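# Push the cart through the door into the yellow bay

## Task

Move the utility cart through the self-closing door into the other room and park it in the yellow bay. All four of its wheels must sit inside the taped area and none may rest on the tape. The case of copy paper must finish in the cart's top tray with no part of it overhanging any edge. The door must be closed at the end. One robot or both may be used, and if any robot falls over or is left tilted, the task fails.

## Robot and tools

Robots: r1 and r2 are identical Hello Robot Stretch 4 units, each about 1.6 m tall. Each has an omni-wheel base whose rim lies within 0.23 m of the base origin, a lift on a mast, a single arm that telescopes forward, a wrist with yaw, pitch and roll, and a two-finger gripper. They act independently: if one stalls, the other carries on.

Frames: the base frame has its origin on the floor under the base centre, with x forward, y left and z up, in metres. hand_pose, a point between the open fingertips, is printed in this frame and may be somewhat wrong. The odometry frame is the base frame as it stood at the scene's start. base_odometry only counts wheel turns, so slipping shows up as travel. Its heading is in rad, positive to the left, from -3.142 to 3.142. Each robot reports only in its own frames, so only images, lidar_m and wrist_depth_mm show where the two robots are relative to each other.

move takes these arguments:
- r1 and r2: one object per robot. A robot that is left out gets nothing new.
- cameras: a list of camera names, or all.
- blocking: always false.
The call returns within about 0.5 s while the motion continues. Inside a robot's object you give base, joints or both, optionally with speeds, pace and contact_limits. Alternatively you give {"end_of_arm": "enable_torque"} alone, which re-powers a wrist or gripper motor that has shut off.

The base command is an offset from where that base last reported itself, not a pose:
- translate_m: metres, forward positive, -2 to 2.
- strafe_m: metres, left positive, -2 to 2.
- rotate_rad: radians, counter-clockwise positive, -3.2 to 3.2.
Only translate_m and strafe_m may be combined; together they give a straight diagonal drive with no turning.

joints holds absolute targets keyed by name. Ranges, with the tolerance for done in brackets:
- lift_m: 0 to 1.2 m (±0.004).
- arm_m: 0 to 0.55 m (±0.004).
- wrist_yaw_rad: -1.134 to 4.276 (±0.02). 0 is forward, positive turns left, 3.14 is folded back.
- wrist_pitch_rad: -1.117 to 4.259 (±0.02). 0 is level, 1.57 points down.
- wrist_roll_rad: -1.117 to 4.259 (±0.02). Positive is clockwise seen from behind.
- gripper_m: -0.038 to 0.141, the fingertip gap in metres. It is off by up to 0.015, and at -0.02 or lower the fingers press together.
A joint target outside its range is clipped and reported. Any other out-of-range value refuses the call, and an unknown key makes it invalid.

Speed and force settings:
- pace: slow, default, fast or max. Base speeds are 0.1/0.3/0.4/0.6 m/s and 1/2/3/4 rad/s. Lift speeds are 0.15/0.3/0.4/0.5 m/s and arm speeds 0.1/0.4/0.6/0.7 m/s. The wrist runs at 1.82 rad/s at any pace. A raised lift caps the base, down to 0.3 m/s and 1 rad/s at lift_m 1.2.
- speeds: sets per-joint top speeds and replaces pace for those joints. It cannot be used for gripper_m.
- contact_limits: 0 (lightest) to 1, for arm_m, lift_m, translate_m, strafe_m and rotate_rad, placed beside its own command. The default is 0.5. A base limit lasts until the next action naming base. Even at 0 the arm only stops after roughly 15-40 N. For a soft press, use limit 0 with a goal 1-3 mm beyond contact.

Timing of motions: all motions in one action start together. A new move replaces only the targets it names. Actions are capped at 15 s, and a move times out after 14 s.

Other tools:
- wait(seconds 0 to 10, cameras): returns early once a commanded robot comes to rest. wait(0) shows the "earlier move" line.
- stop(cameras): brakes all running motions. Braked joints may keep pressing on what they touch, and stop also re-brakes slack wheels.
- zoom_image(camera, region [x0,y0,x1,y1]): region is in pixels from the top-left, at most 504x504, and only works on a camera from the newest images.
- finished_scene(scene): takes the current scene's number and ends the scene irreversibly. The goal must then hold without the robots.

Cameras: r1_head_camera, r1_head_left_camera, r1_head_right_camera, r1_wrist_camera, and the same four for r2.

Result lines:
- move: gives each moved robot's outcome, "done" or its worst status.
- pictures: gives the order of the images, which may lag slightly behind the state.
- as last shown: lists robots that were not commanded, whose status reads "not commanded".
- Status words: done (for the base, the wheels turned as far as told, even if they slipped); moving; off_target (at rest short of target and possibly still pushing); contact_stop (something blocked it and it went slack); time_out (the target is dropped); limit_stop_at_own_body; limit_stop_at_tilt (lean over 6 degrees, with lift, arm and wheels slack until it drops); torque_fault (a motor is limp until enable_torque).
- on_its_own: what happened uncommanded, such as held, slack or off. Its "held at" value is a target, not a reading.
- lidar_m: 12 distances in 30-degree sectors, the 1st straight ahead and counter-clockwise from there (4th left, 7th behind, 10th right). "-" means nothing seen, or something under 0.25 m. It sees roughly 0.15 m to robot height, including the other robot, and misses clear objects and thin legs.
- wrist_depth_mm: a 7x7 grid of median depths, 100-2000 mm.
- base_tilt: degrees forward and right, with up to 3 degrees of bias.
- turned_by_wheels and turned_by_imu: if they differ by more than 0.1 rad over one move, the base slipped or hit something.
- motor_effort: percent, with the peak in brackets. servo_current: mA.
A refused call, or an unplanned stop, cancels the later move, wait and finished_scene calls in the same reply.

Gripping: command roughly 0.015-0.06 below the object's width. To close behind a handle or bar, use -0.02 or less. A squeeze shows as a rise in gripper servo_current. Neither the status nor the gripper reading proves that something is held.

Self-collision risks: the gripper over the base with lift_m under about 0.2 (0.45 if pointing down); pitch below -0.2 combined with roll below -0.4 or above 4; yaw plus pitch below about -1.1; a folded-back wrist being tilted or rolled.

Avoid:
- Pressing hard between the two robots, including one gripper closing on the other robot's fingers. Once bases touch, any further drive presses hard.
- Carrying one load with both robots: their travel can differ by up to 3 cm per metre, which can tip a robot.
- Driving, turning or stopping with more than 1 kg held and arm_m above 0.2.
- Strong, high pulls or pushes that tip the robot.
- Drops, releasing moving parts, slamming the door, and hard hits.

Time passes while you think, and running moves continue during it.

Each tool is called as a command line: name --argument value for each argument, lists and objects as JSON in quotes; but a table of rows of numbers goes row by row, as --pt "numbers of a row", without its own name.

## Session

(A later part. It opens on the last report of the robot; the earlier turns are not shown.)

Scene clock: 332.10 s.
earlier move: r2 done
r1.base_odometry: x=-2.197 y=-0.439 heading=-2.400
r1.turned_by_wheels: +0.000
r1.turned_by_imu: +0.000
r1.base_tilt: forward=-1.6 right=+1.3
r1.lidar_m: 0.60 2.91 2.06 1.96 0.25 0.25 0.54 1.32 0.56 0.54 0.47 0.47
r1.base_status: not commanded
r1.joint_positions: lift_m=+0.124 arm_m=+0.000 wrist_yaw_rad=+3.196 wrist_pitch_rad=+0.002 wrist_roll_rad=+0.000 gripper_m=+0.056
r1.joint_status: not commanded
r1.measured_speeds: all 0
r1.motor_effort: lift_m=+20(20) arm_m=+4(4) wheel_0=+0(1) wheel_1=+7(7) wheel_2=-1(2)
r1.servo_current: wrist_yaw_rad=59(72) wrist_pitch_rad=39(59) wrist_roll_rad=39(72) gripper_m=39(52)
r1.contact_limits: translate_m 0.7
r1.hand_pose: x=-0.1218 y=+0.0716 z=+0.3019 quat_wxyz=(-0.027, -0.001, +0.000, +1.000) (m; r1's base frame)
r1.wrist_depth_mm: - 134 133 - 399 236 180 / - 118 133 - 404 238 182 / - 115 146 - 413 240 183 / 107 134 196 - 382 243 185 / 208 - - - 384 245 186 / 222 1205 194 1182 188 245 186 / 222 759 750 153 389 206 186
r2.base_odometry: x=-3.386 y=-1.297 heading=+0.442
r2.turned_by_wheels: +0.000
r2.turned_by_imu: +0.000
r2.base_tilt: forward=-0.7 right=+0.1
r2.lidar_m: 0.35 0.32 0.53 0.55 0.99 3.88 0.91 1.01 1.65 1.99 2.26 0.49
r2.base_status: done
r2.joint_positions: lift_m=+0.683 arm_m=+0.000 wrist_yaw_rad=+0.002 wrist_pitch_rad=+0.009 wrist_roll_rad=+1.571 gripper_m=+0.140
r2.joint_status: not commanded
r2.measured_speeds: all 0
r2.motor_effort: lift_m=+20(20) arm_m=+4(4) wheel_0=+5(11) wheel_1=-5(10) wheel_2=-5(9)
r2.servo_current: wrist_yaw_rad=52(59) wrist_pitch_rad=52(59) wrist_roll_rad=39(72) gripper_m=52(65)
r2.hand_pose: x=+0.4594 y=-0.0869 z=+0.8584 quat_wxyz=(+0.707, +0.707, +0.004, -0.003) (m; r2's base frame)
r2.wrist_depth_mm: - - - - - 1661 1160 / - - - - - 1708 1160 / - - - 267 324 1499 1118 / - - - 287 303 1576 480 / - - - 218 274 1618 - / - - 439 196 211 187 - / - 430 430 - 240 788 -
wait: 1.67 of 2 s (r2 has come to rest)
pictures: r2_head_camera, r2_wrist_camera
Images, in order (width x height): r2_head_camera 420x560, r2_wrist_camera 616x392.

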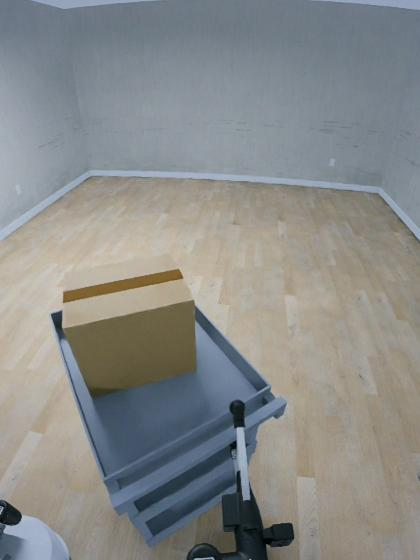

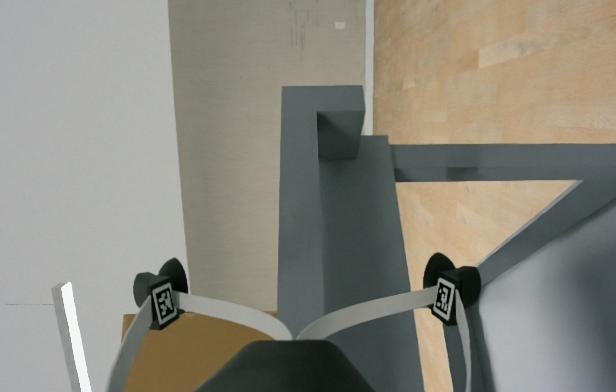

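move --blocking false --cameras '[]' --r2 '{"base":{"translate_m":0.085},"pace":"slow"}'

wait --seconds 2.3 --cameras '[]'

move --blocking false --cameras '[]' --r2 '{"joints":{"gripper_m":-0.03}}'

wait --seconds 2.3 --cameras '["r2_wrist_camera"]'

move --blocking false --cameras '[]' --r2 '{"base":{"translate_m":-0.275,"strafe_m":0.12},"pace":"slow"}'

wait --seconds 4 --cameras '["r1_head_right_camera","r2_head_camera","r2_head_right_camera"]'

Scene clock: 343.87 s.
move: r2 moving
r1: as last shown
r1.lidar_m: 0.58 2.87 2.05 1.96 0.25 0.25 0.52 1.30 0.59 0.49 0.48 0.47
r1.motor_effort: lift_m=+19(20) arm_m=+4(4) wheel_0=+0(1) wheel_1=+7(7) wheel_2=-1(2)
r1.servo_current: wrist_yaw_rad=52(65) wrist_pitch_rad=46(46) wrist_roll_rad=59(59) gripper_m=46(52)
r1.contact_limits: translate_m 0.7
r1.wrist_depth_mm: - 134 133 - 397 236 180 / - 118 133 - 404 237 182 / - 115 146 - 410 240 183 / 107 134 196 - 382 243 185 / 208 - - - 387 244 185 / 224 1205 194 1182 187 245 186 / 220 768 741 153 387 206 186
r2.base_odometry: x=-3.375 y=-1.291 heading=+0.442
r2.turned_by_wheels: +0.000
r2.turned_by_imu: +0.001
r2.base_tilt: forward=-0.7 right=+0.1
r2.lidar_m: 0.33 0.31 0.54 0.53 0.98 3.86 0.91 1.04 1.63 2.00 2.23 0.46
r2.base_status: translate_m moving
r2.joint_positions: lift_m=+0.683 arm_m=+0.000 wrist_yaw_rad=+0.002 wrist_pitch_rad=+0.009 wrist_roll_rad=+1.571 gripper_m=+0.140
r2.joint_status: not commanded
r2.measured_speeds: translate_m=+0.049 strafe_m=-0.001 rotate_rad=+0.001 lift_m=+0.000 arm_m=+0.000 wrist_yaw_rad=+0.000 wrist_pitch_rad=+0.000 wrist_roll_rad=+0.000
r2.motor_effort: lift_m=+20(20) arm_m=+4(4) wheel_0=+10(10) wheel_1=+5(6) wheel_2=-9(10)
r2.servo_current: wrist_yaw_rad=52(52) wrist_pitch_rad=52(59) wrist_roll_rad=46(52) gripper_m=59(59)
r2.hand_pose: x=+0.4594 y=-0.0869 z=+0.8584 quat_wxyz=(+0.707, +0.707, +0.004, -0.003) (m; r2's base frame)
r2.wrist_depth_mm: - - - - - 1661 1160 / - - - 262 - 1708 1160 / - - - 259 314 1464 1118 / - - - 277 290 1618 1118 / - - - 256 266 1708 - / - - 430 187 239 187 - / - 421 421 - 233 768 -
pictures: none
No camera images: "cameras" was empty.

Scene clock: 345.50 s.
earlier move: r2 done
r1.base_odometry: x=-2.197 y=-0.439 heading=-2.400
r1.turned_by_wheels: +0.000
r1.turned_by_imu: +0.000
r1.base_tilt: forward=-1.6 right=+1.3
r1.lidar_m: 0.59 2.89 2.07 1.98 0.25 0.25 0.52 1.31 1.38 0.51 0.49 0.49
r1.base_status: not commanded
r1.joint_positions: lift_m=+0.124 arm_m=+0.000 wrist_yaw_rad=+3.196 wrist_pitch_rad=+0.002 wrist_roll_rad=+0.000 gripper_m=+0.056
r1.joint_status: not commanded
r1.measured_speeds: all 0
r1.motor_effort: lift_m=+19(20) arm_m=+4(4) wheel_0=+1(1) wheel_1=+7(7) wheel_2=-2(2)
r1.servo_current: wrist_yaw_rad=52(72) wrist_pitch_rad=46(52) wrist_roll_rad=33(59) gripper_m=46(52)
r1.contact_limits: translate_m 0.7
r1.hand_pose: x=-0.1218 y=+0.0716 z=+0.3019 quat_wxyz=(-0.027, -0.001, +0.000, +1.000) (m; r1's base frame)
r1.wrist_depth_mm: - 133 133 - 397 236 180 / - 118 133 - 404 238 182 / - 115 146 - 413 239 183 / 107 134 196 - 382 242 185 / 208 - - - 384 245 186 / 223 1205 193 1182 188 245 186 / 220 759 750 153 389 206 186
r2.base_odometry: x=-3.310 y=-1.261 heading=+0.441
r2.turned_by_wheels: -0.001
r2.turned_by_imu: +0.000
r2.base_tilt: forward=-0.7 right=+0.1
r2.lidar_m: 0.28 0.25 0.52 0.53 0.99 3.96 1.00 1.11 1.80 2.02 2.27 0.42
r2.base_status: done
r2.joint_positions: lift_m=+0.683 arm_m=+0.000 wrist_yaw_rad=-0.004 wrist_pitch_rad=+0.009 wrist_roll_rad=+1.571 gripper_m=+0.140
r2.joint_status: not commanded
r2.measured_speeds: all 0
r2.motor_effort: lift_m=+20(20) arm_m=+4(4) wheel_0=+2(10) wheel_1=+4(7) wheel_2=-12(14)
r2.servo_current: wrist_yaw_rad=46(59) wrist_pitch_rad=59(59) wrist_roll_rad=46(65) gripper_m=52(59)
r2.hand_pose: x=+0.4589 y=-0.0887 z=+0.8585 quat_wxyz=(+0.707, +0.707, +0.001, -0.005) (m; r2's base frame)
r2.wrist_depth_mm: - - - - - 1618 1160 / - - - 213 - 1708 1205 / - - - 200 265 1464 1118 / - - - 178 245 1537 1138 / - - - 163 224 1576 544 / - - - 148 200 195 - / - 375 377 - 194 - -
wait: 1.63 of 2.3 s (r2 has come to rest)
pictures: none
No camera images: "cameras" was empty.

Scene clock: 346.00 s.
move: r2 moving
r1: as last shown
r1.lidar_m: 0.59 2.90 2.09 1.99 0.25 0.25 0.53 1.32 1.38 0.51 0.46 0.50
r1.motor_effort: lift_m=+20(20) arm_m=+4(4) wheel_0=+0(1) wheel_1=+7(7) wheel_2=-2(2)
r1.servo_current: wrist_yaw_rad=52(59) wrist_pitch_rad=46(46) wrist_roll_rad=59(65) gripper_m=39(46)
r1.contact_limits: translate_m 0.7
r1.wrist_depth_mm: - 133 133 - 397 236 180 / - 118 133 - 404 239 181 / - 115 146 - 410 240 183 / 107 134 196 - 382 244 185 / 207 - - - 384 243 186 / 223 1229 193 1205 187 245 186 / 221 750 759 153 389 206 186
r2.base_odometry: x=-3.310 y=-1.261 heading=+0.441
r2.turned_by_wheels: +0.000
r2.turned_by_imu: +0.000
r2.base_tilt: forward=-0.7 right=+0.1
r2.lidar_m: 0.25 0.25 0.53 0.51 0.98 3.96 1.00 1.10 1.77 2.01 2.27 0.44
r2.base_status: not commanded
r2.joint_positions: lift_m=+0.683 arm_m=+0.000 wrist_yaw_rad=-0.004 wrist_pitch_rad=+0.009 wrist_roll_rad=+1.571 gripper_m=+0.128
r2.joint_status: gripper_m moving
r2.measured_speeds: translate_m=+0.001 strafe_m=+0.000 rotate_rad=+0.002 lift_m=+0.000 arm_m=+0.000 wrist_yaw_rad=+0.000 wrist_pitch_rad=+0.000 wrist_roll_rad=+0.000
r2.motor_effort: lift_m=+20(20) arm_m=+4(4) wheel_0=+3(3) wheel_1=+4(5) wheel_2=-11(12)
r2.servo_current: wrist_yaw_rad=46(59) wrist_pitch_rad=52(59) wrist_roll_rad=52(59) gripper_m=150(150)
r2.hand_pose: x=+0.4589 y=-0.0887 z=+0.8585 quat_wxyz=(+0.707, +0.707, +0.001, -0.005) (m; r2's base frame)
r2.wrist_depth_mm: - - - - - 1661 1160 / - - - 212 - 1708 1160 / - - - 195 265 1464 1118 / - - - 180 243 1464 1138 / - - - 159 224 1499 549 / - - - 147 200 192 - / - 373 373 - 193 - -
pictures: none
No camera images: "cameras" was empty.

Scene clock: 348.17 s.
earlier move: r2 done
r1.base_odometry: x=-2.197 y=-0.439 heading=-2.400
r1.turned_by_wheels: +0.000
r1.turned_by_imu: +0.000
r1.base_tilt: forward=-1.6 right=+1.3
r1.lidar_m: 0.58 2.88 2.05 1.96 0.25 0.25 0.50 1.27 1.36 0.50 0.46 0.48
r1.base_status: not commanded
r1.joint_positions: lift_m=+0.124 arm_m=+0.000 wrist_yaw_rad=+3.196 wrist_pitch_rad=+0.002 wrist_roll_rad=+0.000 gripper_m=+0.056
r1.joint_status: not commanded
r1.measured_speeds: all 0
r1.motor_effort: lift_m=+19(20) arm_m=+4(4) wheel_0=+0(1) wheel_1=+7(7) wheel_2=-2(2)
r1.servo_current: wrist_yaw_rad=52(72) wrist_pitch_rad=39(59) wrist_roll_rad=46(65) gripper_m=39(46)
r1.contact_limits: translate_m 0.7
r1.hand_pose: x=-0.1218 y=+0.0716 z=+0.3019 quat_wxyz=(-0.027, -0.001, +0.000, +1.000) (m; r1's base frame)
r1.wrist_depth_mm: - 134 133 - 397 236 180 / - 118 133 - 407 238 182 / - 115 146 - 410 241 183 / 107 134 196 - 379 242 185 / 208 - - - 384 245 186 / 223 1182 193 1182 187 243 186 / 220 759 759 153 389 206 186
r2.base_odometry: x=-3.310 y=-1.261 heading=+0.441
r2.turned_by_wheels: +0.000
r2.turned_by_imu: +0.000
r2.base_tilt: forward=-0.6 right=+0.1
r2.lidar_m: 0.27 0.25 0.53 0.53 0.98 3.95 0.99 1.11 1.77 1.99 2.26 0.45
r2.base_status: not commanded
r2.joint_positions: lift_m=+0.683 arm_m=+0.000 wrist_yaw_rad=-0.003 wrist_pitch_rad=+0.013 wrist_roll_rad=+1.569 gripper_m=-0.028
r2.joint_status: all done
r2.measured_speeds: all 0
r2.motor_effort: lift_m=+21(21) arm_m=+4(4) wheel_0=-1(3) wheel_1=+2(5) wheel_2=-5(12)
r2.servo_current: wrist_yaw_rad=46(65) wrist_pitch_rad=65(78) wrist_roll_rad=39(65) gripper_m=234(468)
r2.hand_pose: x=+0.4590 y=-0.0884 z=+0.8572 quat_wxyz=(+0.708, +0.706, +0.003, -0.006) (m; r2's base frame)
r2.wrist_depth_mm: - - - - - 1576 1098 / - - - 192 - 1576 1098 / - - - 197 252 1397 1060 / - - - 221 235 1336 1078 / - - - 150 212 1618 504 / - - 178 141 194 156 - / - 157 359 - 186 - -
wait: 2.17 of 2.3 s (r2 has come to rest)
pictures: r2_wrist_camera
Images, in order (width x height): r2_wrist_camera 616x392.

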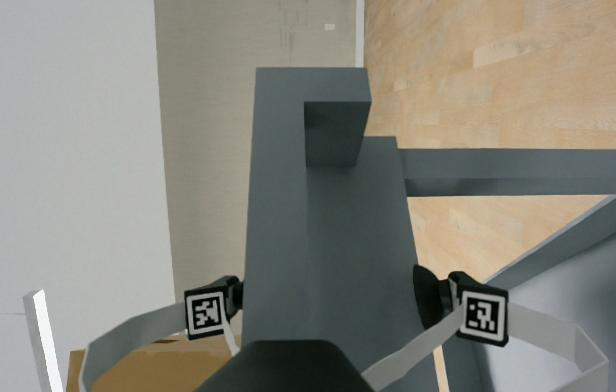

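Scene clock: 348.67 s.
move: r2 moving
r1: as last shown
r1.lidar_m: 0.59 2.87 2.09 1.97 0.25 0.25 0.54 1.31 0.61 0.50 0.46 0.46
r1.motor_effort: lift_m=+19(20) arm_m=+4(4) wheel_0=+0(1) wheel_1=+7(7) wheel_2=-1(2)
r1.servo_current: wrist_yaw_rad=39(59) wrist_pitch_rad=46(52) wrist_roll_rad=39(65) gripper_m=39(46)
r1.contact_limits: translate_m 0.7
r1.wrist_depth_mm: - 134 133 - 399 236 180 / - 118 133 - 404 238 182 / - 115 146 - 415 241 184 / 107 135 196 - 384 243 186 / 208 - - - 387 244 186 / 223 1205 193 1160 188 245 186 / 220 750 759 153 389 206 186
r2.base_odometry: x=-3.323 y=-1.261 heading=+0.441
r2.turned_by_wheels: -0.001
r2.turned_by_imu: -0.001
r2.base_tilt: forward=-0.6 right=+0.0
r2.lidar_m: 0.29 0.25 0.53 0.52 0.97 3.97 0.98 1.08 1.74 2.00 2.28 0.43
r2.base_status: translate_m moving; strafe_m moving
r2.joint_positions: lift_m=+0.683 arm_m=+0.000 wrist_yaw_rad=-0.003 wrist_pitch_rad=+0.013 wrist_roll_rad=+1.569 gripper_m=-0.028
r2.joint_status: not commanded
r2.measured_speeds: translate_m=-0.049 strafe_m=+0.021 rotate_rad=-0.001 lift_m=+0.000 arm_m=+0.000 wrist_yaw_rad=+0.003 wrist_pitch_rad=+0.000 wrist_roll_rad=+0.000
r2.motor_effort: lift_m=+21(21) arm_m=+4(4) wheel_0=-9(11) wheel_1=-6(6) wheel_2=+9(11)
r2.servo_current: wrist_yaw_rad=46(52) wrist_pitch_rad=65(72) wrist_roll_rad=39(59) gripper_m=228(241)
r2.hand_pose: x=+0.4590 y=-0.0883 z=+0.8572 quat_wxyz=(+0.708, +0.706, +0.003, -0.006) (m; r2's base frame)
r2.wrist_depth_mm: - - - - - 1618 1118 / - - - 191 - 1576 1118 / - - - 196 249 1397 1060 / - - - 221 233 1397 1078 / - - - 151 212 1618 504 / - - 178 142 195 158 - / - 157 362 - 180 - -
pictures: none
No camera images: "cameras" was empty.

Scene clock: 352.37 s.
earlier move: r2 done
r1.base_odometry: x=-2.197 y=-0.439 heading=-2.400
r1.turned_by_wheels: +0.000
r1.turned_by_imu: +0.000
r1.base_tilt: forward=-1.6 right=+1.3
r1.lidar_m: 0.48 2.87 2.07 1.98 0.25 0.25 0.55 1.30 0.50 0.31 0.29 0.31
r1.base_status: not commanded
r1.joint_positions: lift_m=+0.124 arm_m=+0.000 wrist_yaw_rad=+3.196 wrist_pitch_rad=+0.002 wrist_roll_rad=+0.000 gripper_m=+0.056
r1.joint_status: not commanded
r1.measured_speeds: all 0
r1.motor_effort: lift_m=+19(20) arm_m=+4(4) wheel_0=+0(1) wheel_1=+7(7) wheel_2=-1(2)
r1.servo_current: wrist_yaw_rad=39(72) wrist_pitch_rad=33(52) wrist_roll_rad=39(65) gripper_m=46(52)
r1.contact_limits: translate_m 0.7
r1.hand_pose: x=-0.1218 y=+0.0716 z=+0.3019 quat_wxyz=(-0.027, -0.001, +0.000, +1.000) (m; r1's base frame)
r1.wrist_depth_mm: - 133 133 - 397 235 180 / - 118 133 - 404 239 182 / - 115 146 - 413 240 183 / 107 135 196 - 382 242 185 / 208 - - - 384 244 185 / 223 1229 194 1182 188 245 186 / 221 750 759 153 389 206 186
r2.base_odometry: x=-3.609 y=-1.269 heading=+0.441
r2.turned_by_wheels: +0.001
r2.turned_by_imu: -0.001
r2.base_tilt: forward=-0.6 right=+0.0
r2.lidar_m: 0.35 0.33 0.50 0.81 0.89 3.65 0.72 0.78 1.25 2.08 2.32 0.44
r2.base_status: done
r2.joint_positions: lift_m=+0.683 arm_m=+0.000 wrist_yaw_rad=+0.002 wrist_pitch_rad=+0.002 wrist_roll_rad=+1.569 gripper_m=-0.029
r2.joint_status: not commanded
r2.measured_speeds: all 0
r2.motor_effort: lift_m=+18(21) arm_m=+4(4) wheel_0=-2(19) wheel_1=-4(8) wheel_2=+9(11)
r2.servo_current: wrist_yaw_rad=46(78) wrist_pitch_rad=46(72) wrist_roll_rad=52(59) gripper_m=117(241)
r2.hand_pose: x=+0.4594 y=-0.0870 z=+0.8606 quat_wxyz=(+0.708, +0.706, +0.001, +0.000) (m; r2's base frame)
r2.wrist_depth_mm: - - - - - 1756 1205 / - - - - 196 1808 1205 / - - - 191 247 256 1098 / - - - 183 242 1708 585 / - - - 178 233 809 - / - 449 186 170 181 - - / - 421 421 - 217 - -
wait: 3.70 of 4 s (r2 has come to rest)
pictures: r1_head_right_camera, r2_head_camera, r2_head_right_camera
Images, in order (width x height): r1_head_right_camera 420x672, r2_head_camera 420x560, r2_head_right_camera 420x672.

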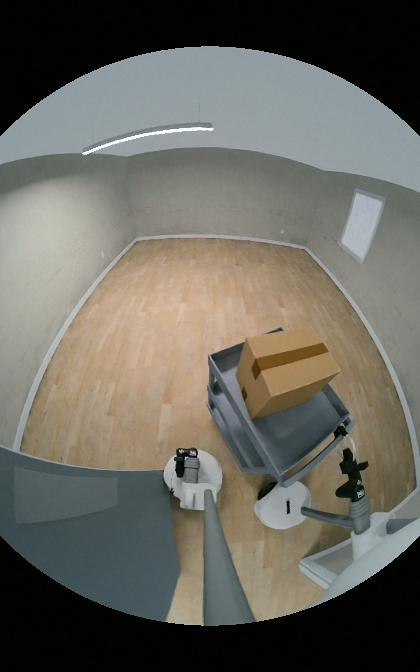

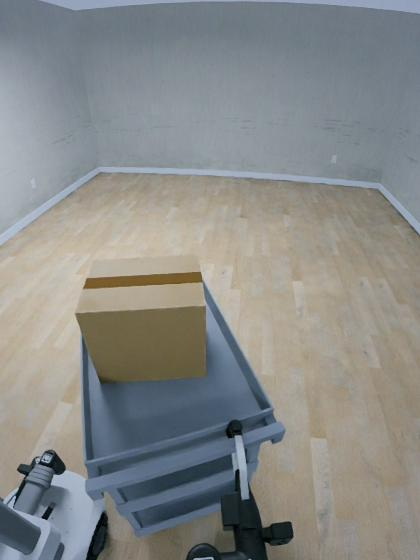

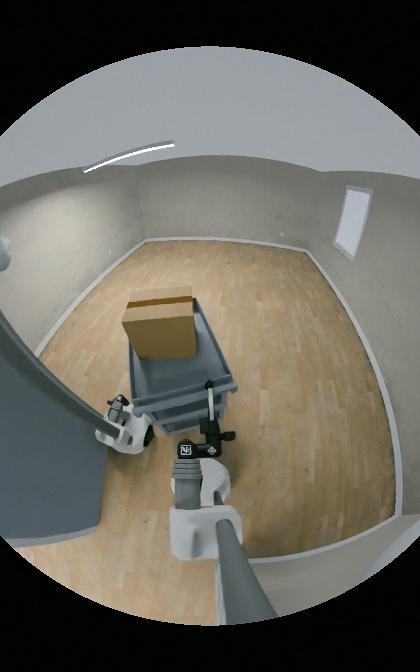

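move --blocking false --cameras '[]' --r2 '{"base":{"translate_m":-0.28},"pace":"slow"}'

wait --seconds 4 --cameras '["r1_head_right_camera","r2_head_camera","r2_head_right_camera"]'

Scene clock: 366.33 s.
move: r2 moving
r1: as last shown
r1.base_tilt: forward=-1.6 right=+1.2
r1.lidar_m: 0.47 2.86 2.08 1.97 0.25 0.25 0.52 1.33 0.52 0.30 0.28 0.30
r1.servo_current: wrist_yaw_rad=39(65) wrist_pitch_rad=46(46) wrist_roll_rad=72(72) gripper_m=39(46)
r1.contact_limits: translate_m 0.7
r1.wrist_depth_mm: - 133 133 - 399 236 181 / - 118 134 - 402 238 181 / - 115 146 - 413 240 183 / 107 135 195 - 382 242 185 / 208 - - - 384 245 186 / 224 1182 193 1205 188 245 186 / 221 759 741 153 392 206 186
r2.base_odometry: x=-3.621 y=-1.274 heading=+0.442
r2.turned_by_wheels: +0.001
r2.turned_by_imu: +0.001
r2.base_tilt: forward=-0.6 right=+0.1
r2.lidar_m: 0.36 0.37 0.49 0.82 0.86 3.64 0.70 0.76 1.25 2.08 2.35 0.46
r2.base_status: translate_m moving
r2.joint_positions: lift_m=+0.683 arm_m=+0.000 wrist_yaw_rad=+0.005 wrist_pitch_rad=+0.002 wrist_roll_rad=+1.569 gripper_m=-0.029
r2.joint_status: not commanded
r2.measured_speeds: translate_m=-0.049 strafe_m=+0.000 rotate_rad=+0.001 lift_m=+0.000 arm_m=+0.000 wrist_yaw_rad=+0.016 wrist_pitch_rad=+0.000 wrist_roll_rad=+0.000
r2.motor_effort: lift_m=+18(18) arm_m=+4(4) wheel_0=-5(7) wheel_1=-6(7) wheel_2=+15(16)
r2.servo_current: wrist_yaw_rad=59(59) wrist_pitch_rad=39(46) wrist_roll_rad=46(65) gripper_m=111(117)
r2.hand_pose: x=+0.4597 y=-0.0859 z=+0.8606 quat_wxyz=(+0.708, +0.706, +0.003, +0.001) (m; r2's base frame)
r2.wrist_depth_mm: - - - - - 1756 1182 / - - - - - 1756 1205 / - - - 190 247 256 1098 / - - - 183 242 1708 1160 / - - - 177 235 809 - / - 433 187 170 181 - - / - 421 421 - 219 - -
pictures: none
No camera images: "cameras" was empty.

Scene clock: 369.90 s.
earlier move: r2 done
r1.base_odometry: x=-2.197 y=-0.439 heading=-2.400
r1.turned_by_wheels: +0.000
r1.turned_by_imu: +0.000
r1.base_tilt: forward=-1.6 right=+1.3
r1.lidar_m: 4.82 2.88 2.06 1.96 0.25 0.25 0.55 0.75 0.32 0.25 0.25 0.25
r1.base_status: not commanded
r1.joint_positions: lift_m=+0.124 arm_m=+0.000 wrist_yaw_rad=+3.196 wrist_pitch_rad=+0.002 wrist_roll_rad=+0.000 gripper_m=+0.056
r1.joint_status: not commanded
r1.measured_speeds: all 0
r1.motor_effort: lift_m=+19(20) arm_m=+4(4) wheel_0=+1(1) wheel_1=+7(7) wheel_2=-2(2)
r1.servo_current: wrist_yaw_rad=46(72) wrist_pitch_rad=39(52) wrist_roll_rad=33(72) gripper_m=46(52)
r1.contact_limits: translate_m 0.7
r1.hand_pose: x=-0.1218 y=+0.0716 z=+0.3019 quat_wxyz=(-0.027, -0.001, +0.000, +1.000) (m; r1's base frame)
r1.wrist_depth_mm: - 133 133 - 397 236 181 / - 118 133 - 407 238 182 / - 115 146 - 410 239 183 / 107 135 196 - 379 244 186 / 208 - - - 389 243 186 / 223 1205 193 1182 189 245 185 / 221 768 759 153 389 206 186
r2.base_odometry: x=-3.862 y=-1.389 heading=+0.442
r2.turned_by_wheels: +0.000
r2.turned_by_imu: +0.003
r2.base_tilt: forward=-0.7 right=+0.1
r2.lidar_m: 0.35 0.34 0.69 0.83 0.87 3.38 0.44 0.46 0.78 2.02 2.26 0.46
r2.base_status: done
r2.joint_positions: lift_m=+0.683 arm_m=+0.000 wrist_yaw_rad=+0.011 wrist_pitch_rad=+0.002 wrist_roll_rad=+1.569 gripper_m=-0.029
r2.joint_status: not commanded
r2.measured_speeds: all 0
r2.motor_effort: lift_m=+18(18) arm_m=+4(4) wheel_0=+2(8) wheel_1=-5(8) wheel_2=+11(20)
r2.servo_current: wrist_yaw_rad=72(78) wrist_pitch_rad=39(46) wrist_roll_rad=59(65) gripper_m=111(124)
r2.hand_pose: x=+0.4602 y=-0.0843 z=+0.8606 quat_wxyz=(+0.708, +0.706, +0.005, +0.003) (m; r2's base frame)
r2.wrist_depth_mm: - - - - - 1708 1182 / - - - - - 1808 1205 / - - - 193 234 257 1118 / - - - 185 243 1661 585 / - - - 179 236 809 - / - 462 187 172 180 - - / - 424 415 - 219 - -
wait: 3.57 of 4 s (r2 has come to rest)
pictures: r1_head_right_camera, r2_head_camera, r2_head_right_camera
Images, in order (width x height): r1_head_right_camera 420x672, r2_head_camera 420x560, r2_head_right_camera 420x672.

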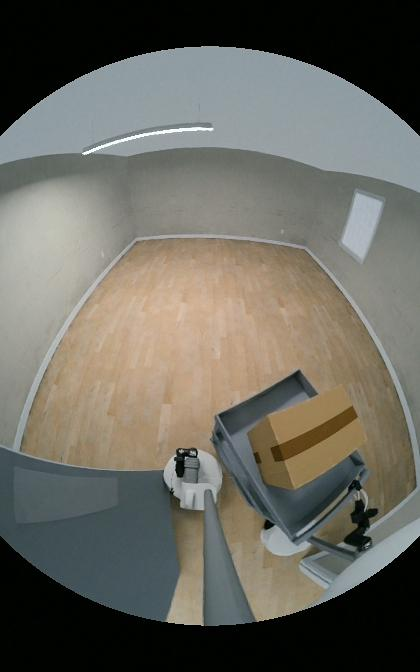

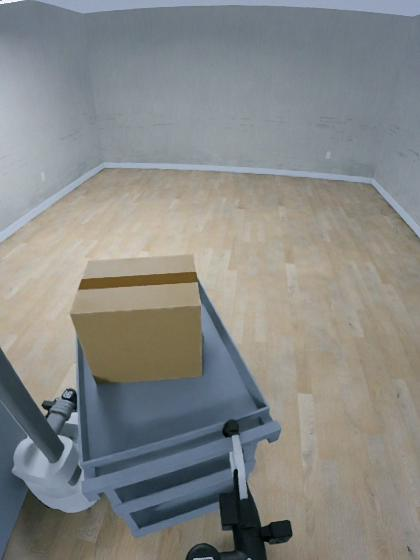

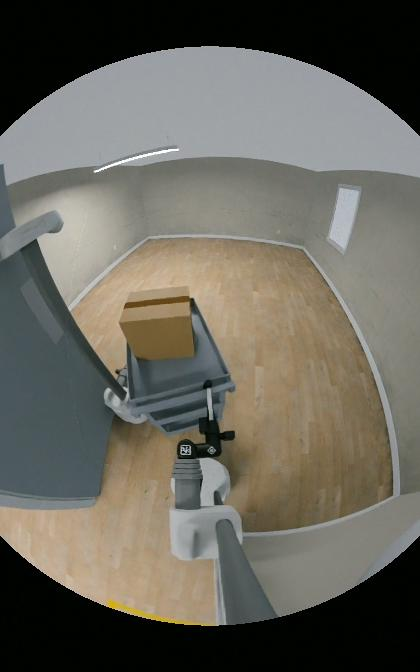

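move --blocking false --cameras '[]' --r2 '{"base":{"translate_m":-0.175,"strafe_m":0.13},"pace":"slow"}'

wait --seconds 3.5 --cameras '["r1_head_right_camera","r2_head_camera","r2_head_right_camera","r1_head_left_camera"]'

Scene clock: 385.83 s.
move: r2 moving
r1: as last shown
r1.lidar_m: 4.81 2.89 2.08 1.96 0.25 0.26 0.55 0.75 0.31 0.25 0.25 0.25
r1.motor_effort: lift_m=+19(20) arm_m=+4(4) wheel_0=+1(1) wheel_1=+7(7) wheel_2=-1(2)
r1.servo_current: wrist_yaw_rad=59(65) wrist_pitch_rad=46(46) wrist_roll_rad=33(72) gripper_m=39(46)
r1.contact_limits: translate_m 0.7
r1.wrist_depth_mm: - 133 133 - 402 237 180 / - 118 133 - 404 239 182 / - 116 146 - 410 239 184 / 107 135 196 - 382 243 185 / 208 - - - 384 243 186 / 222 1229 193 1205 187 244 186 / 221 750 750 153 389 206 186
r2.base_odometry: x=-3.876 y=-1.386 heading=+0.443
r2.turned_by_wheels: +0.001
r2.turned_by_imu: +0.001
r2.base_tilt: forward=-0.6 right=+0.1
r2.lidar_m: 0.37 0.33 0.70 0.83 0.90 3.38 0.43 0.46 0.75 2.05 2.30 0.48
r2.base_status: translate_m moving; strafe_m moving
r2.joint_positions: lift_m=+0.683 arm_m=+0.000 wrist_yaw_rad=+0.011 wrist_pitch_rad=+0.002 wrist_roll_rad=+1.569 gripper_m=-0.029
r2.joint_status: not commanded
r2.measured_speeds: translate_m=-0.043 strafe_m=+0.032 rotate_rad=+0.001 lift_m=+0.000 arm_m=+0.000 wrist_yaw_rad=+0.000 wrist_pitch_rad=+0.000 wrist_roll_rad=+0.000
r2.motor_effort: lift_m=+18(18) arm_m=+4(4) wheel_0=-4(7) wheel_1=+4(6) wheel_2=+12(16)
r2.servo_current: wrist_yaw_rad=72(72) wrist_pitch_rad=39(46) wrist_roll_rad=52(52) gripper_m=117(117)
r2.hand_pose: x=+0.4602 y=-0.0843 z=+0.8606 quat_wxyz=(+0.708, +0.706, +0.005, +0.003) (m; r2's base frame)
r2.wrist_depth_mm: - - - - - 1756 1205 / - - - - - 1808 1229 / - - - 193 239 258 1098 / - - - 185 244 1661 512 / - - - 179 235 820 - / - 452 186 172 181 - - / - 421 418 - 219 - -
pictures: none
No camera images: "cameras" was empty.

Scene clock: 388.70 s.
earlier move: r2 done
r1.base_odometry: x=-2.197 y=-0.439 heading=-2.400
r1.turned_by_wheels: +0.000
r1.turned_by_imu: -0.001
r1.base_tilt: forward=-1.6 right=+1.2
r1.lidar_m: 4.79 2.90 2.07 1.97 0.25 0.25 0.51 0.42 0.25 0.25 0.25 0.25
r1.base_status: not commanded
r1.joint_positions: lift_m=+0.124 arm_m=+0.000 wrist_yaw_rad=+3.196 wrist_pitch_rad=+0.002 wrist_roll_rad=+0.000 gripper_m=+0.056
r1.joint_status: not commanded
r1.measured_speeds: all 0
r1.motor_effort: lift_m=+19(20) arm_m=+4(4) wheel_0=+0(1) wheel_1=+2(7) wheel_2=-2(3)
r1.servo_current: wrist_yaw_rad=33(78) wrist_pitch_rad=52(52) wrist_roll_rad=46(72) gripper_m=39(52)
r1.contact_limits: translate_m 0.7
r1.hand_pose: x=-0.1218 y=+0.0716 z=+0.3019 quat_wxyz=(-0.027, -0.001, +0.000, +1.000) (m; r1's base frame)
r1.wrist_depth_mm: - 134 134 - 402 236 180 / - 118 133 - 404 238 182 / - 115 146 - 413 241 183 / 107 135 196 - 382 244 185 / 208 1708 - - 387 244 185 / 223 1098 194 1182 188 244 186 / 220 750 759 153 389 206 186
r2.base_odometry: x=-4.076 y=-1.346 heading=+0.442
r2.turned_by_wheels: -0.001
r2.turned_by_imu: -0.003
r2.base_tilt: forward=-0.7 right=+0.1
r2.lidar_m: 0.39 0.38 0.72 0.72 3.05 3.19 3.18 0.35 0.39 2.13 2.38 0.43
r2.base_status: done
r2.joint_positions: lift_m=+0.683 arm_m=+0.000 wrist_yaw_rad=-0.007 wrist_pitch_rad=+0.002 wrist_roll_rad=+1.569 gripper_m=-0.029
r2.joint_status: not commanded
r2.measured_speeds: all 0
r2.motor_effort: lift_m=+18(18) arm_m=+4(4) wheel_0=-10(16) wheel_1=+3(6) wheel_2=+0(16)
r2.servo_current: wrist_yaw_rad=52(72) wrist_pitch_rad=39(46) wrist_roll_rad=46(65) gripper_m=111(124)
r2.hand_pose: x=+0.4587 y=-0.0893 z=+0.8606 quat_wxyz=(+0.708, +0.706, -0.002, -0.003) (m; r2's base frame)
r2.wrist_depth_mm: - - - - - 1756 1229 / - - - 173 172 1661 1182 / - - - 171 229 236 235 / - - - 170 229 809 - / - - 430 169 228 809 - / - - 184 167 181 - - / - 455 445 - 224 - -
wait: 2.87 of 3.5 s (r2 has come to rest)
pictures: r1_head_left_camera, r1_head_right_camera, r2_head_camera, r2_head_right_camera
Images, in order (width x height): r1_head_left_camera 420x672, r1_head_right_camera 420x672, r2_head_camera 420x560, r2_head_right_camera 420x672.

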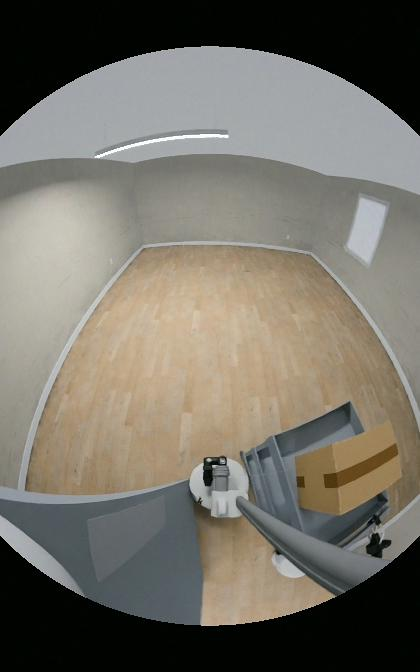

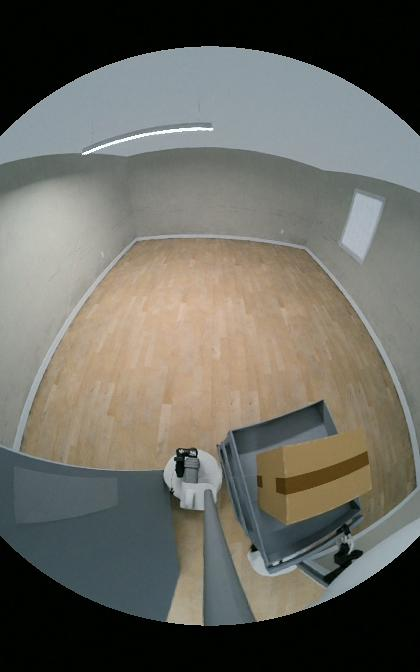

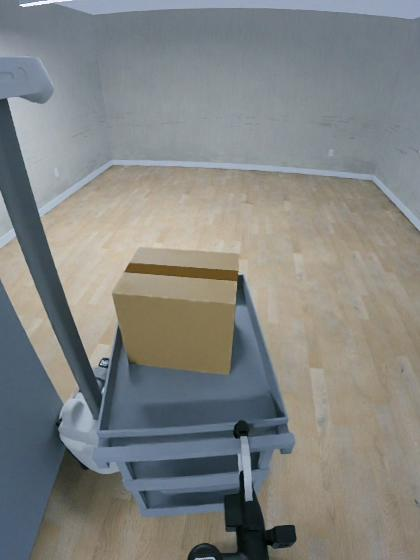

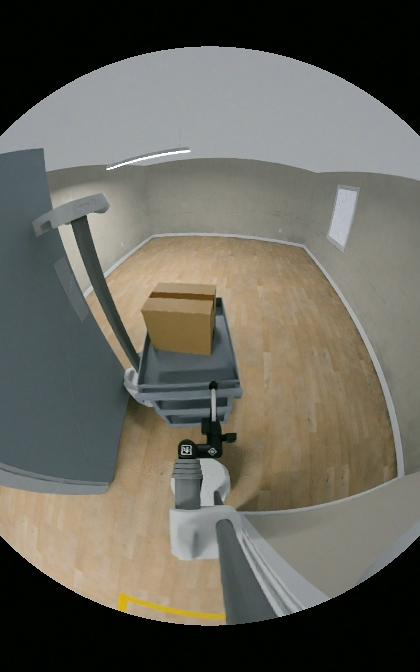

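move --blocking false --cameras '[]' --r1 '{"base":{"translate_m":-0.03,"strafe_m":0.08},"pace":"slow","contact_limits":{"strafe_m":0.7}}'

wait --seconds 2 --cameras '["r1_head_left_camera","r1_head_right_camera"]'

Scene clock: 401.30 s.
move: r1 moving
r1.base_odometry: x=-2.186 y=-0.445 heading=-2.400
r1.turned_by_wheels: +0.000
r1.turned_by_imu: +0.000
r1.base_tilt: forward=-1.6 right=+1.2
r1.lidar_m: 4.81 2.85 2.09 1.97 0.25 0.25 0.50 0.45 0.25 0.25 0.25 0.25
r1.base_status: translate_m moving; strafe_m moving
r1.joint_positions: lift_m=+0.124 arm_m=+0.000 wrist_yaw_rad=+3.196 wrist_pitch_rad=+0.002 wrist_roll_rad=+0.000 gripper_m=+0.056
r1.joint_status: not commanded
r1.measured_speeds: translate_m=-0.017 strafe_m=+0.045 rotate_rad=+0.000 lift_m=+0.000 arm_m=+0.000 wrist_yaw_rad=+0.000 wrist_pitch_rad=+0.000 wrist_roll_rad=+0.000
r1.motor_effort: lift_m=+20(20) arm_m=+4(4) wheel_0=-12(14) wheel_1=+8(8) wheel_2=+5(5)
r1.servo_current: wrist_yaw_rad=46(65) wrist_pitch_rad=39(52) wrist_roll_rad=52(52) gripper_m=39(46)
r1.contact_limits: strafe_m 0.7
r1.hand_pose: x=-0.1218 y=+0.0716 z=+0.3019 quat_wxyz=(-0.027, -0.001, +0.000, +1.000) (m; r1's base frame)
r1.wrist_depth_mm: - 133 133 - 392 234 180 / - 118 133 - 397 236 182 / - 115 146 - 404 239 183 / 107 135 196 - 410 241 185 / 208 - - - 375 243 185 / 223 1098 193 1098 188 242 186 / 220 750 750 153 379 216 186
r2: as last shown
r2.turned_by_wheels: +0.000
r2.turned_by_imu: +0.000
r2.lidar_m: 0.37 0.39 0.75 0.71 3.02 3.20 3.19 0.34 0.40 2.13 2.36 0.44
r2.motor_effort: lift_m=+18(18) arm_m=+4(4) wheel_0=-10(10) wheel_1=+3(3) wheel_2=+0(1)
r2.servo_current: wrist_yaw_rad=52(72) wrist_pitch_rad=39(46) wrist_roll_rad=52(52) gripper_m=104(111)
r2.hand_pose: x=+0.4587 y=-0.0894 z=+0.8606 quat_wxyz=(+0.708, +0.706, -0.002, -0.003) (m; r2's base frame)
r2.wrist_depth_mm: - - - - - 1756 1205 / - - - 173 173 1618 1229 / - - - 171 230 237 236 / - - - 171 229 809 - / - - 430 169 227 809 - / - - 184 167 180 - - / - 455 445 - 224 - -
pictures: none
No camera images: "cameras" was empty.

Scene clock: 402.60 s.
earlier move: r1 contact_stop
r1.base_odometry: x=-2.133 y=-0.471 heading=-2.396
r1.turned_by_wheels: +0.004
r1.turned_by_imu: -0.013
r1.base_tilt: forward=-1.6 right=+1.3
r1.lidar_m: 4.82 2.84 2.05 1.91 0.25 0.25 0.46 0.55 0.28 0.25 0.25 0.30
r1.base_status: translate_m contact_stop (by the wheels' count: -0.026 of -0.030); strafe_m contact_stop (by the wheels' count: +0.067 of +0.080)
r1.joint_positions: lift_m=+0.124 arm_m=+0.000 wrist_yaw_rad=+3.196 wrist_pitch_rad=+0.002 wrist_roll_rad=+0.000 gripper_m=+0.056
r1.joint_status: not commanded
r1.measured_speeds: all 0
r1.on_its_own: the wheels are slack since a contact_stop
r1.motor_effort: lift_m=+20(20) arm_m=+3(4) wheel_0=+0(31) wheel_1=+0(30) wheel_2=+0(14)
r1.servo_current: wrist_yaw_rad=46(65) wrist_pitch_rad=39(52) wrist_roll_rad=72(72) gripper_m=39(46)
r1.contact_limits: strafe_m 0.7
r1.hand_pose: x=-0.1218 y=+0.0716 z=+0.3019 quat_wxyz=(-0.027, -0.001, +0.000, +1.000) (m; r1's base frame)
r1.wrist_depth_mm: - 134 - 549 336 229 173 / - 122 134 559 340 221 174 / - 125 159 559 343 234 176 / 107 136 206 569 347 223 176 / 213 - - 1708 349 224 177 / 891 1229 193 976 191 226 177 / 750 759 750 153 329 204 177
r2.base_odometry: x=-4.076 y=-1.346 heading=+0.442
r2.turned_by_wheels: +0.000
r2.turned_by_imu: +0.000
r2.base_tilt: forward=-0.7 right=+0.1
r2.lidar_m: 0.39 0.40 0.78 0.72 3.04 3.21 3.18 0.34 0.41 2.11 2.40 0.44
r2.base_status: not commanded
r2.joint_positions: lift_m=+0.683 arm_m=+0.000 wrist_yaw_rad=-0.007 wrist_pitch_rad=+0.002 wrist_roll_rad=+1.569 gripper_m=-0.029
r2.joint_status: not commanded
r2.measured_speeds: all 0
r2.motor_effort: lift_m=+18(18) arm_m=+4(4) wheel_0=-10(10) wheel_1=+3(3) wheel_2=+0(1)
r2.servo_current: wrist_yaw_rad=52(72) wrist_pitch_rad=39(46) wrist_roll_rad=46(59) gripper_m=104(117)
r2.hand_pose: x=+0.4587 y=-0.0894 z=+0.8606 quat_wxyz=(+0.708, +0.706, -0.002, -0.003) (m; r2's base frame)
r2.wrist_depth_mm: - - - - - 1808 1205 / - - - 173 173 1661 1229 / - - - 171 229 236 236 / - - - 171 229 820 - / - - 430 169 227 820 - / - - 184 167 181 - - / - 455 449 - 224 - -
wait: 1.30 of 2 s (r1 has come to rest)
pictures: r1_head_left_camera, r1_head_right_camera
Images, in order (width x height): r1_head_left_camera 420x672, r1_head_right_camera 420x672.

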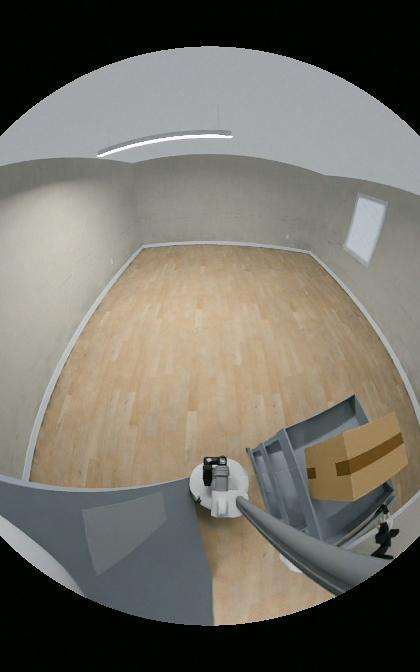

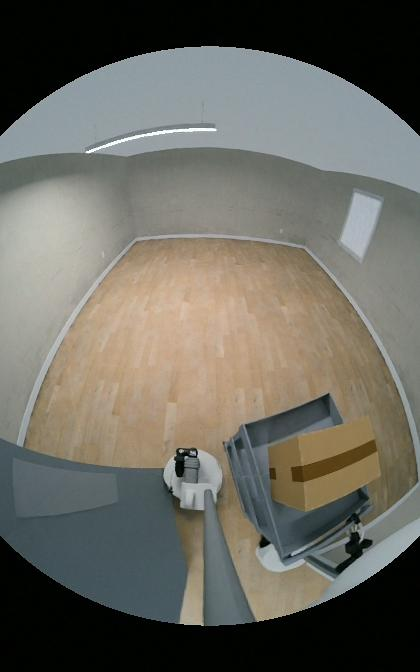

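move --blocking false --cameras '[]' --r1 '{"base":{"translate_m":0.005},"pace":"slow"}' --r2 '{"base":{"translate_m":-0.097,"strafe_m":0.13},"pace":"slow"}'

wait --seconds 1 --cameras '[]'

wait --seconds 2.5 --cameras '["r1_head_right_camera","r2_head_camera","r2_head_right_camera","r1_head_left_camera"]'

Scene clock: 409.40 s.
move: r1 moving; r2 moving
r1.base_odometry: x=-2.136 y=-0.474 heading=-2.396
r1.turned_by_wheels: +0.001
r1.turned_by_imu: +0.000
r1.base_tilt: forward=-1.6 right=+1.3
r1.lidar_m: 4.83 2.87 2.01 1.92 0.26 0.26 0.45 0.50 0.27 0.25 0.25 0.28
r1.base_status: translate_m moving
r1.joint_positions: lift_m=+0.124 arm_m=+0.000 wrist_yaw_rad=+3.196 wrist_pitch_rad=+0.002 wrist_roll_rad=+0.000 gripper_m=+0.056
r1.joint_status: not commanded
r1.measured_speeds: all 0
r1.motor_effort: lift_m=+20(20) arm_m=+4(4) wheel_0=+0(6) wheel_1=+7(8) wheel_2=-1(5)
r1.servo_current: wrist_yaw_rad=65(72) wrist_pitch_rad=46(52) wrist_roll_rad=39(59) gripper_m=39(46)
r1.hand_pose: x=-0.1218 y=+0.0716 z=+0.3019 quat_wxyz=(-0.027, -0.001, +0.000, +1.000) (m; r1's base frame)
r1.wrist_depth_mm: - 134 - - 334 228 173 / - 122 135 554 340 220 174 / - 125 159 554 343 234 175 / 107 135 210 - 347 223 176 / 213 - - 1708 353 224 177 / 223 1255 194 991 191 224 177 / 750 750 750 153 327 204 178
r2.base_odometry: x=-4.087 y=-1.340 heading=+0.441
r2.turned_by_wheels: +0.000
r2.turned_by_imu: +0.000
r2.base_tilt: forward=-0.7 right=+0.1
r2.lidar_m: 0.40 0.39 0.76 0.72 3.05 3.19 3.15 0.34 0.37 2.13 2.39 0.43
r2.base_status: translate_m moving; strafe_m moving
r2.joint_positions: lift_m=+0.683 arm_m=+0.000 wrist_yaw_rad=-0.007 wrist_pitch_rad=+0.002 wrist_roll_rad=+1.569 gripper_m=-0.029
r2.joint_status: not commanded
r2.measured_speeds: translate_m=-0.029 strafe_m=+0.039 rotate_rad=+0.000 lift_m=+0.000 arm_m=+0.000 wrist_yaw_rad=+0.000 wrist_pitch_rad=+0.000 wrist_roll_rad=+0.000
r2.motor_effort: lift_m=+18(18) arm_m=+4(4) wheel_0=-12(17) wheel_1=+4(6) wheel_2=+4(5)
r2.servo_current: wrist_yaw_rad=52(65) wrist_pitch_rad=39(46) wrist_roll_rad=33(59) gripper_m=111(117)
r2.hand_pose: x=+0.4587 y=-0.0894 z=+0.8606 quat_wxyz=(+0.708, +0.706, -0.002, -0.003) (m; r2's base frame)
r2.wrist_depth_mm: - - - - - 1708 1182 / - - - 171 170 1708 1182 / - - - 170 229 240 239 / - - - 170 229 809 - / - - 430 168 227 820 - / - - 184 167 181 - - / - 459 452 - 226 - -
pictures: none
No camera images: "cameras" was empty.

Scene clock: 409.63 s.
earlier move: r1 done; r2 moving
r1.base_odometry: x=-2.136 y=-0.474 heading=-2.396
r1.turned_by_wheels: +0.000
r1.turned_by_imu: +0.000
r1.base_tilt: forward=-1.6 right=+1.3
r1.lidar_m: 4.82 2.87 2.00 1.92 0.25 0.25 0.45 0.49 0.27 0.25 0.25 0.30
r1.base_status: done
r1.joint_positions: lift_m=+0.124 arm_m=+0.000 wrist_yaw_rad=+3.196 wrist_pitch_rad=+0.002 wrist_roll_rad=+0.000 gripper_m=+0.056
r1.joint_status: not commanded
r1.measured_speeds: all 0
r1.motor_effort: lift_m=+19(20) arm_m=+4(4) wheel_0=+0(6) wheel_1=+7(8) wheel_2=-1(5)
r1.servo_current: wrist_yaw_rad=46(72) wrist_pitch_rad=33(52) wrist_roll_rad=52(59) gripper_m=39(46)
r1.hand_pose: x=-0.1218 y=+0.0716 z=+0.3019 quat_wxyz=(-0.027, -0.001, +0.000, +1.000) (m; r1's base frame)
r1.wrist_depth_mm: - 134 - - 336 229 173 / - 122 135 559 338 220 174 / - 125 159 559 345 233 175 / 107 136 210 - 347 223 177 / 214 - - 1661 349 224 177 / 222 1229 195 976 191 226 178 / 750 750 759 153 330 204 177
r2.base_odometry: x=-4.100 y=-1.333 heading=+0.441
r2.turned_by_wheels: +0.000
r2.turned_by_imu: +0.000
r2.base_tilt: forward=-0.7 right=+0.1
r2.lidar_m: 0.40 0.40 0.75 0.70 3.02 3.17 3.16 0.33 0.33 2.15 2.40 0.43
r2.base_status: translate_m moving; strafe_m moving
r2.joint_positions: lift_m=+0.683 arm_m=+0.000 wrist_yaw_rad=-0.007 wrist_pitch_rad=+0.002 wrist_roll_rad=+1.569 gripper_m=-0.029
r2.joint_status: not commanded
r2.measured_speeds: translate_m=-0.043 strafe_m=+0.060 rotate_rad=-0.004 lift_m=+0.000 arm_m=+0.000 wrist_yaw_rad=+0.000 wrist_pitch_rad=+0.000 wrist_roll_rad=+0.000
r2.motor_effort: lift_m=+18(18) arm_m=+3(4) wheel_0=-14(17) wheel_1=+7(7) wheel_2=+3(6)
r2.servo_current: wrist_yaw_rad=46(65) wrist_pitch_rad=39(46) wrist_roll_rad=46(59) gripper_m=104(117)
r2.hand_pose: x=+0.4587 y=-0.0894 z=+0.8606 quat_wxyz=(+0.708, +0.706, -0.002, -0.003) (m; r2's base frame)
r2.wrist_depth_mm: - - - - - 1756 1205 / - - - 169 169 1618 1229 / - - - 168 229 247 233 / - - - 169 228 809 - / - 466 433 168 228 820 - / - - 186 167 181 - - / - - 455 - 226 - -
wait: 0.23 of 1 s (r1 has come to rest)
pictures: none
No camera images: "cameras" was empty.

Scene clock: 411.80 s.
earlier move: r2 done
r1.base_odometry: x=-2.136 y=-0.474 heading=-2.396
r1.turned_by_wheels: +0.000
r1.turned_by_imu: +0.000
r1.base_tilt: forward=-1.6 right=+1.3
r1.lidar_m: 4.83 2.84 2.01 1.92 0.25 0.25 0.44 0.36 0.25 0.25 0.25 3.84
r1.base_status: done
r1.joint_positions: lift_m=+0.124 arm_m=+0.000 wrist_yaw_rad=+3.196 wrist_pitch_rad=+0.002 wrist_roll_rad=+0.000 gripper_m=+0.056
r1.joint_status: not commanded
r1.measured_speeds: all 0
r1.motor_effort: lift_m=+20(20) arm_m=+4(4) wheel_0=+0(6) wheel_1=+7(8) wheel_2=-1(5)
r1.servo_current: wrist_yaw_rad=59(72) wrist_pitch_rad=39(52) wrist_roll_rad=52(65) gripper_m=39(46)
r1.hand_pose: x=-0.1218 y=+0.0716 z=+0.3019 quat_wxyz=(-0.027, -0.001, +0.000, +1.000) (m; r1's base frame)
r1.wrist_depth_mm: - 134 - - 338 228 173 / - 122 135 554 340 220 174 / - 125 159 554 345 233 175 / 107 135 209 - 347 223 177 / 213 991 - 1661 353 224 177 / 220 1008 194 976 191 225 178 / 220 750 759 153 329 205 178
r2.base_odometry: x=-4.219 y=-1.270 heading=+0.441
r2.turned_by_wheels: +0.000
r2.turned_by_imu: -0.001
r2.base_tilt: forward=-0.7 right=+0.1
r2.lidar_m: 0.39 0.46 0.61 0.57 2.80 3.08 3.06 3.33 0.38 2.05 2.52 0.39
r2.base_status: done
r2.joint_positions: lift_m=+0.683 arm_m=+0.000 wrist_yaw_rad=-0.007 wrist_pitch_rad=+0.002 wrist_roll_rad=+1.569 gripper_m=-0.029
r2.joint_status: not commanded
r2.measured_speeds: all 0
r2.motor_effort: lift_m=+18(18) arm_m=+4(4) wheel_0=-9(17) wheel_1=+3(7) wheel_2=+2(6)
r2.servo_current: wrist_yaw_rad=59(65) wrist_pitch_rad=46(46) wrist_roll_rad=46(65) gripper_m=104(117)
r2.hand_pose: x=+0.4587 y=-0.0894 z=+0.8606 quat_wxyz=(+0.708, +0.706, -0.002, -0.003) (m; r2's base frame)
r2.wrist_depth_mm: - - - - - 1661 1182 / - - - 148 147 210 1078 / - - - 152 210 213 - / - - 430 157 218 820 - / - - 442 163 222 809 - / - - 185 167 180 - - / - - 508 - 236 - -
wait: 2.17 of 2.5 s (r2 has come to rest)
pictures: r1_head_left_camera, r1_head_right_camera, r2_head_camera, r2_head_right_camera
Images, in order (width x height): r1_head_left_camera 420x672, r1_head_right_camera 420x672, r2_head_camera 420x560, r2_head_right_camera 420x672.

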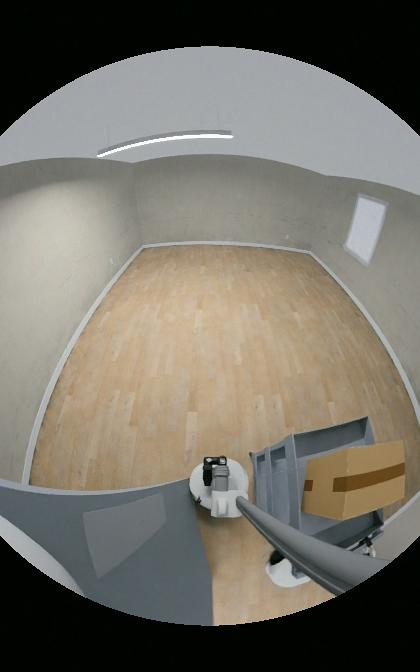

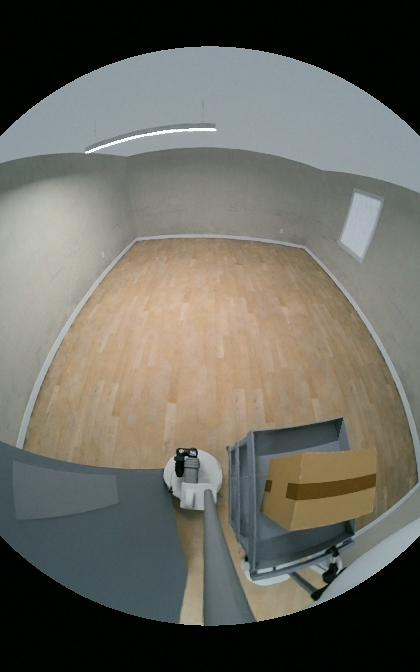

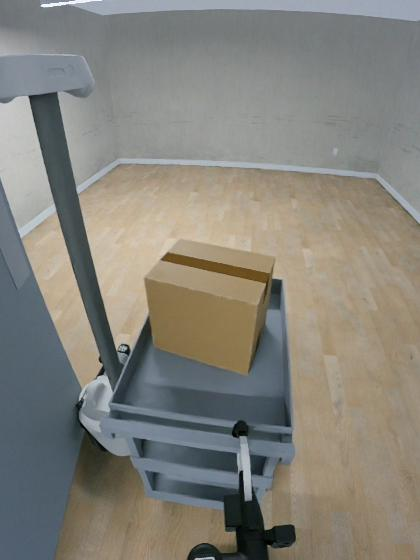

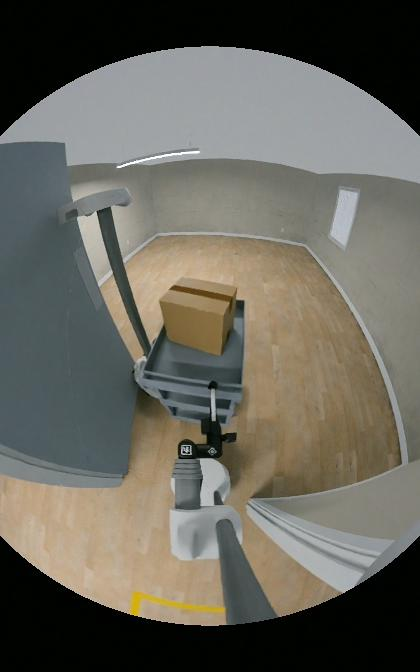

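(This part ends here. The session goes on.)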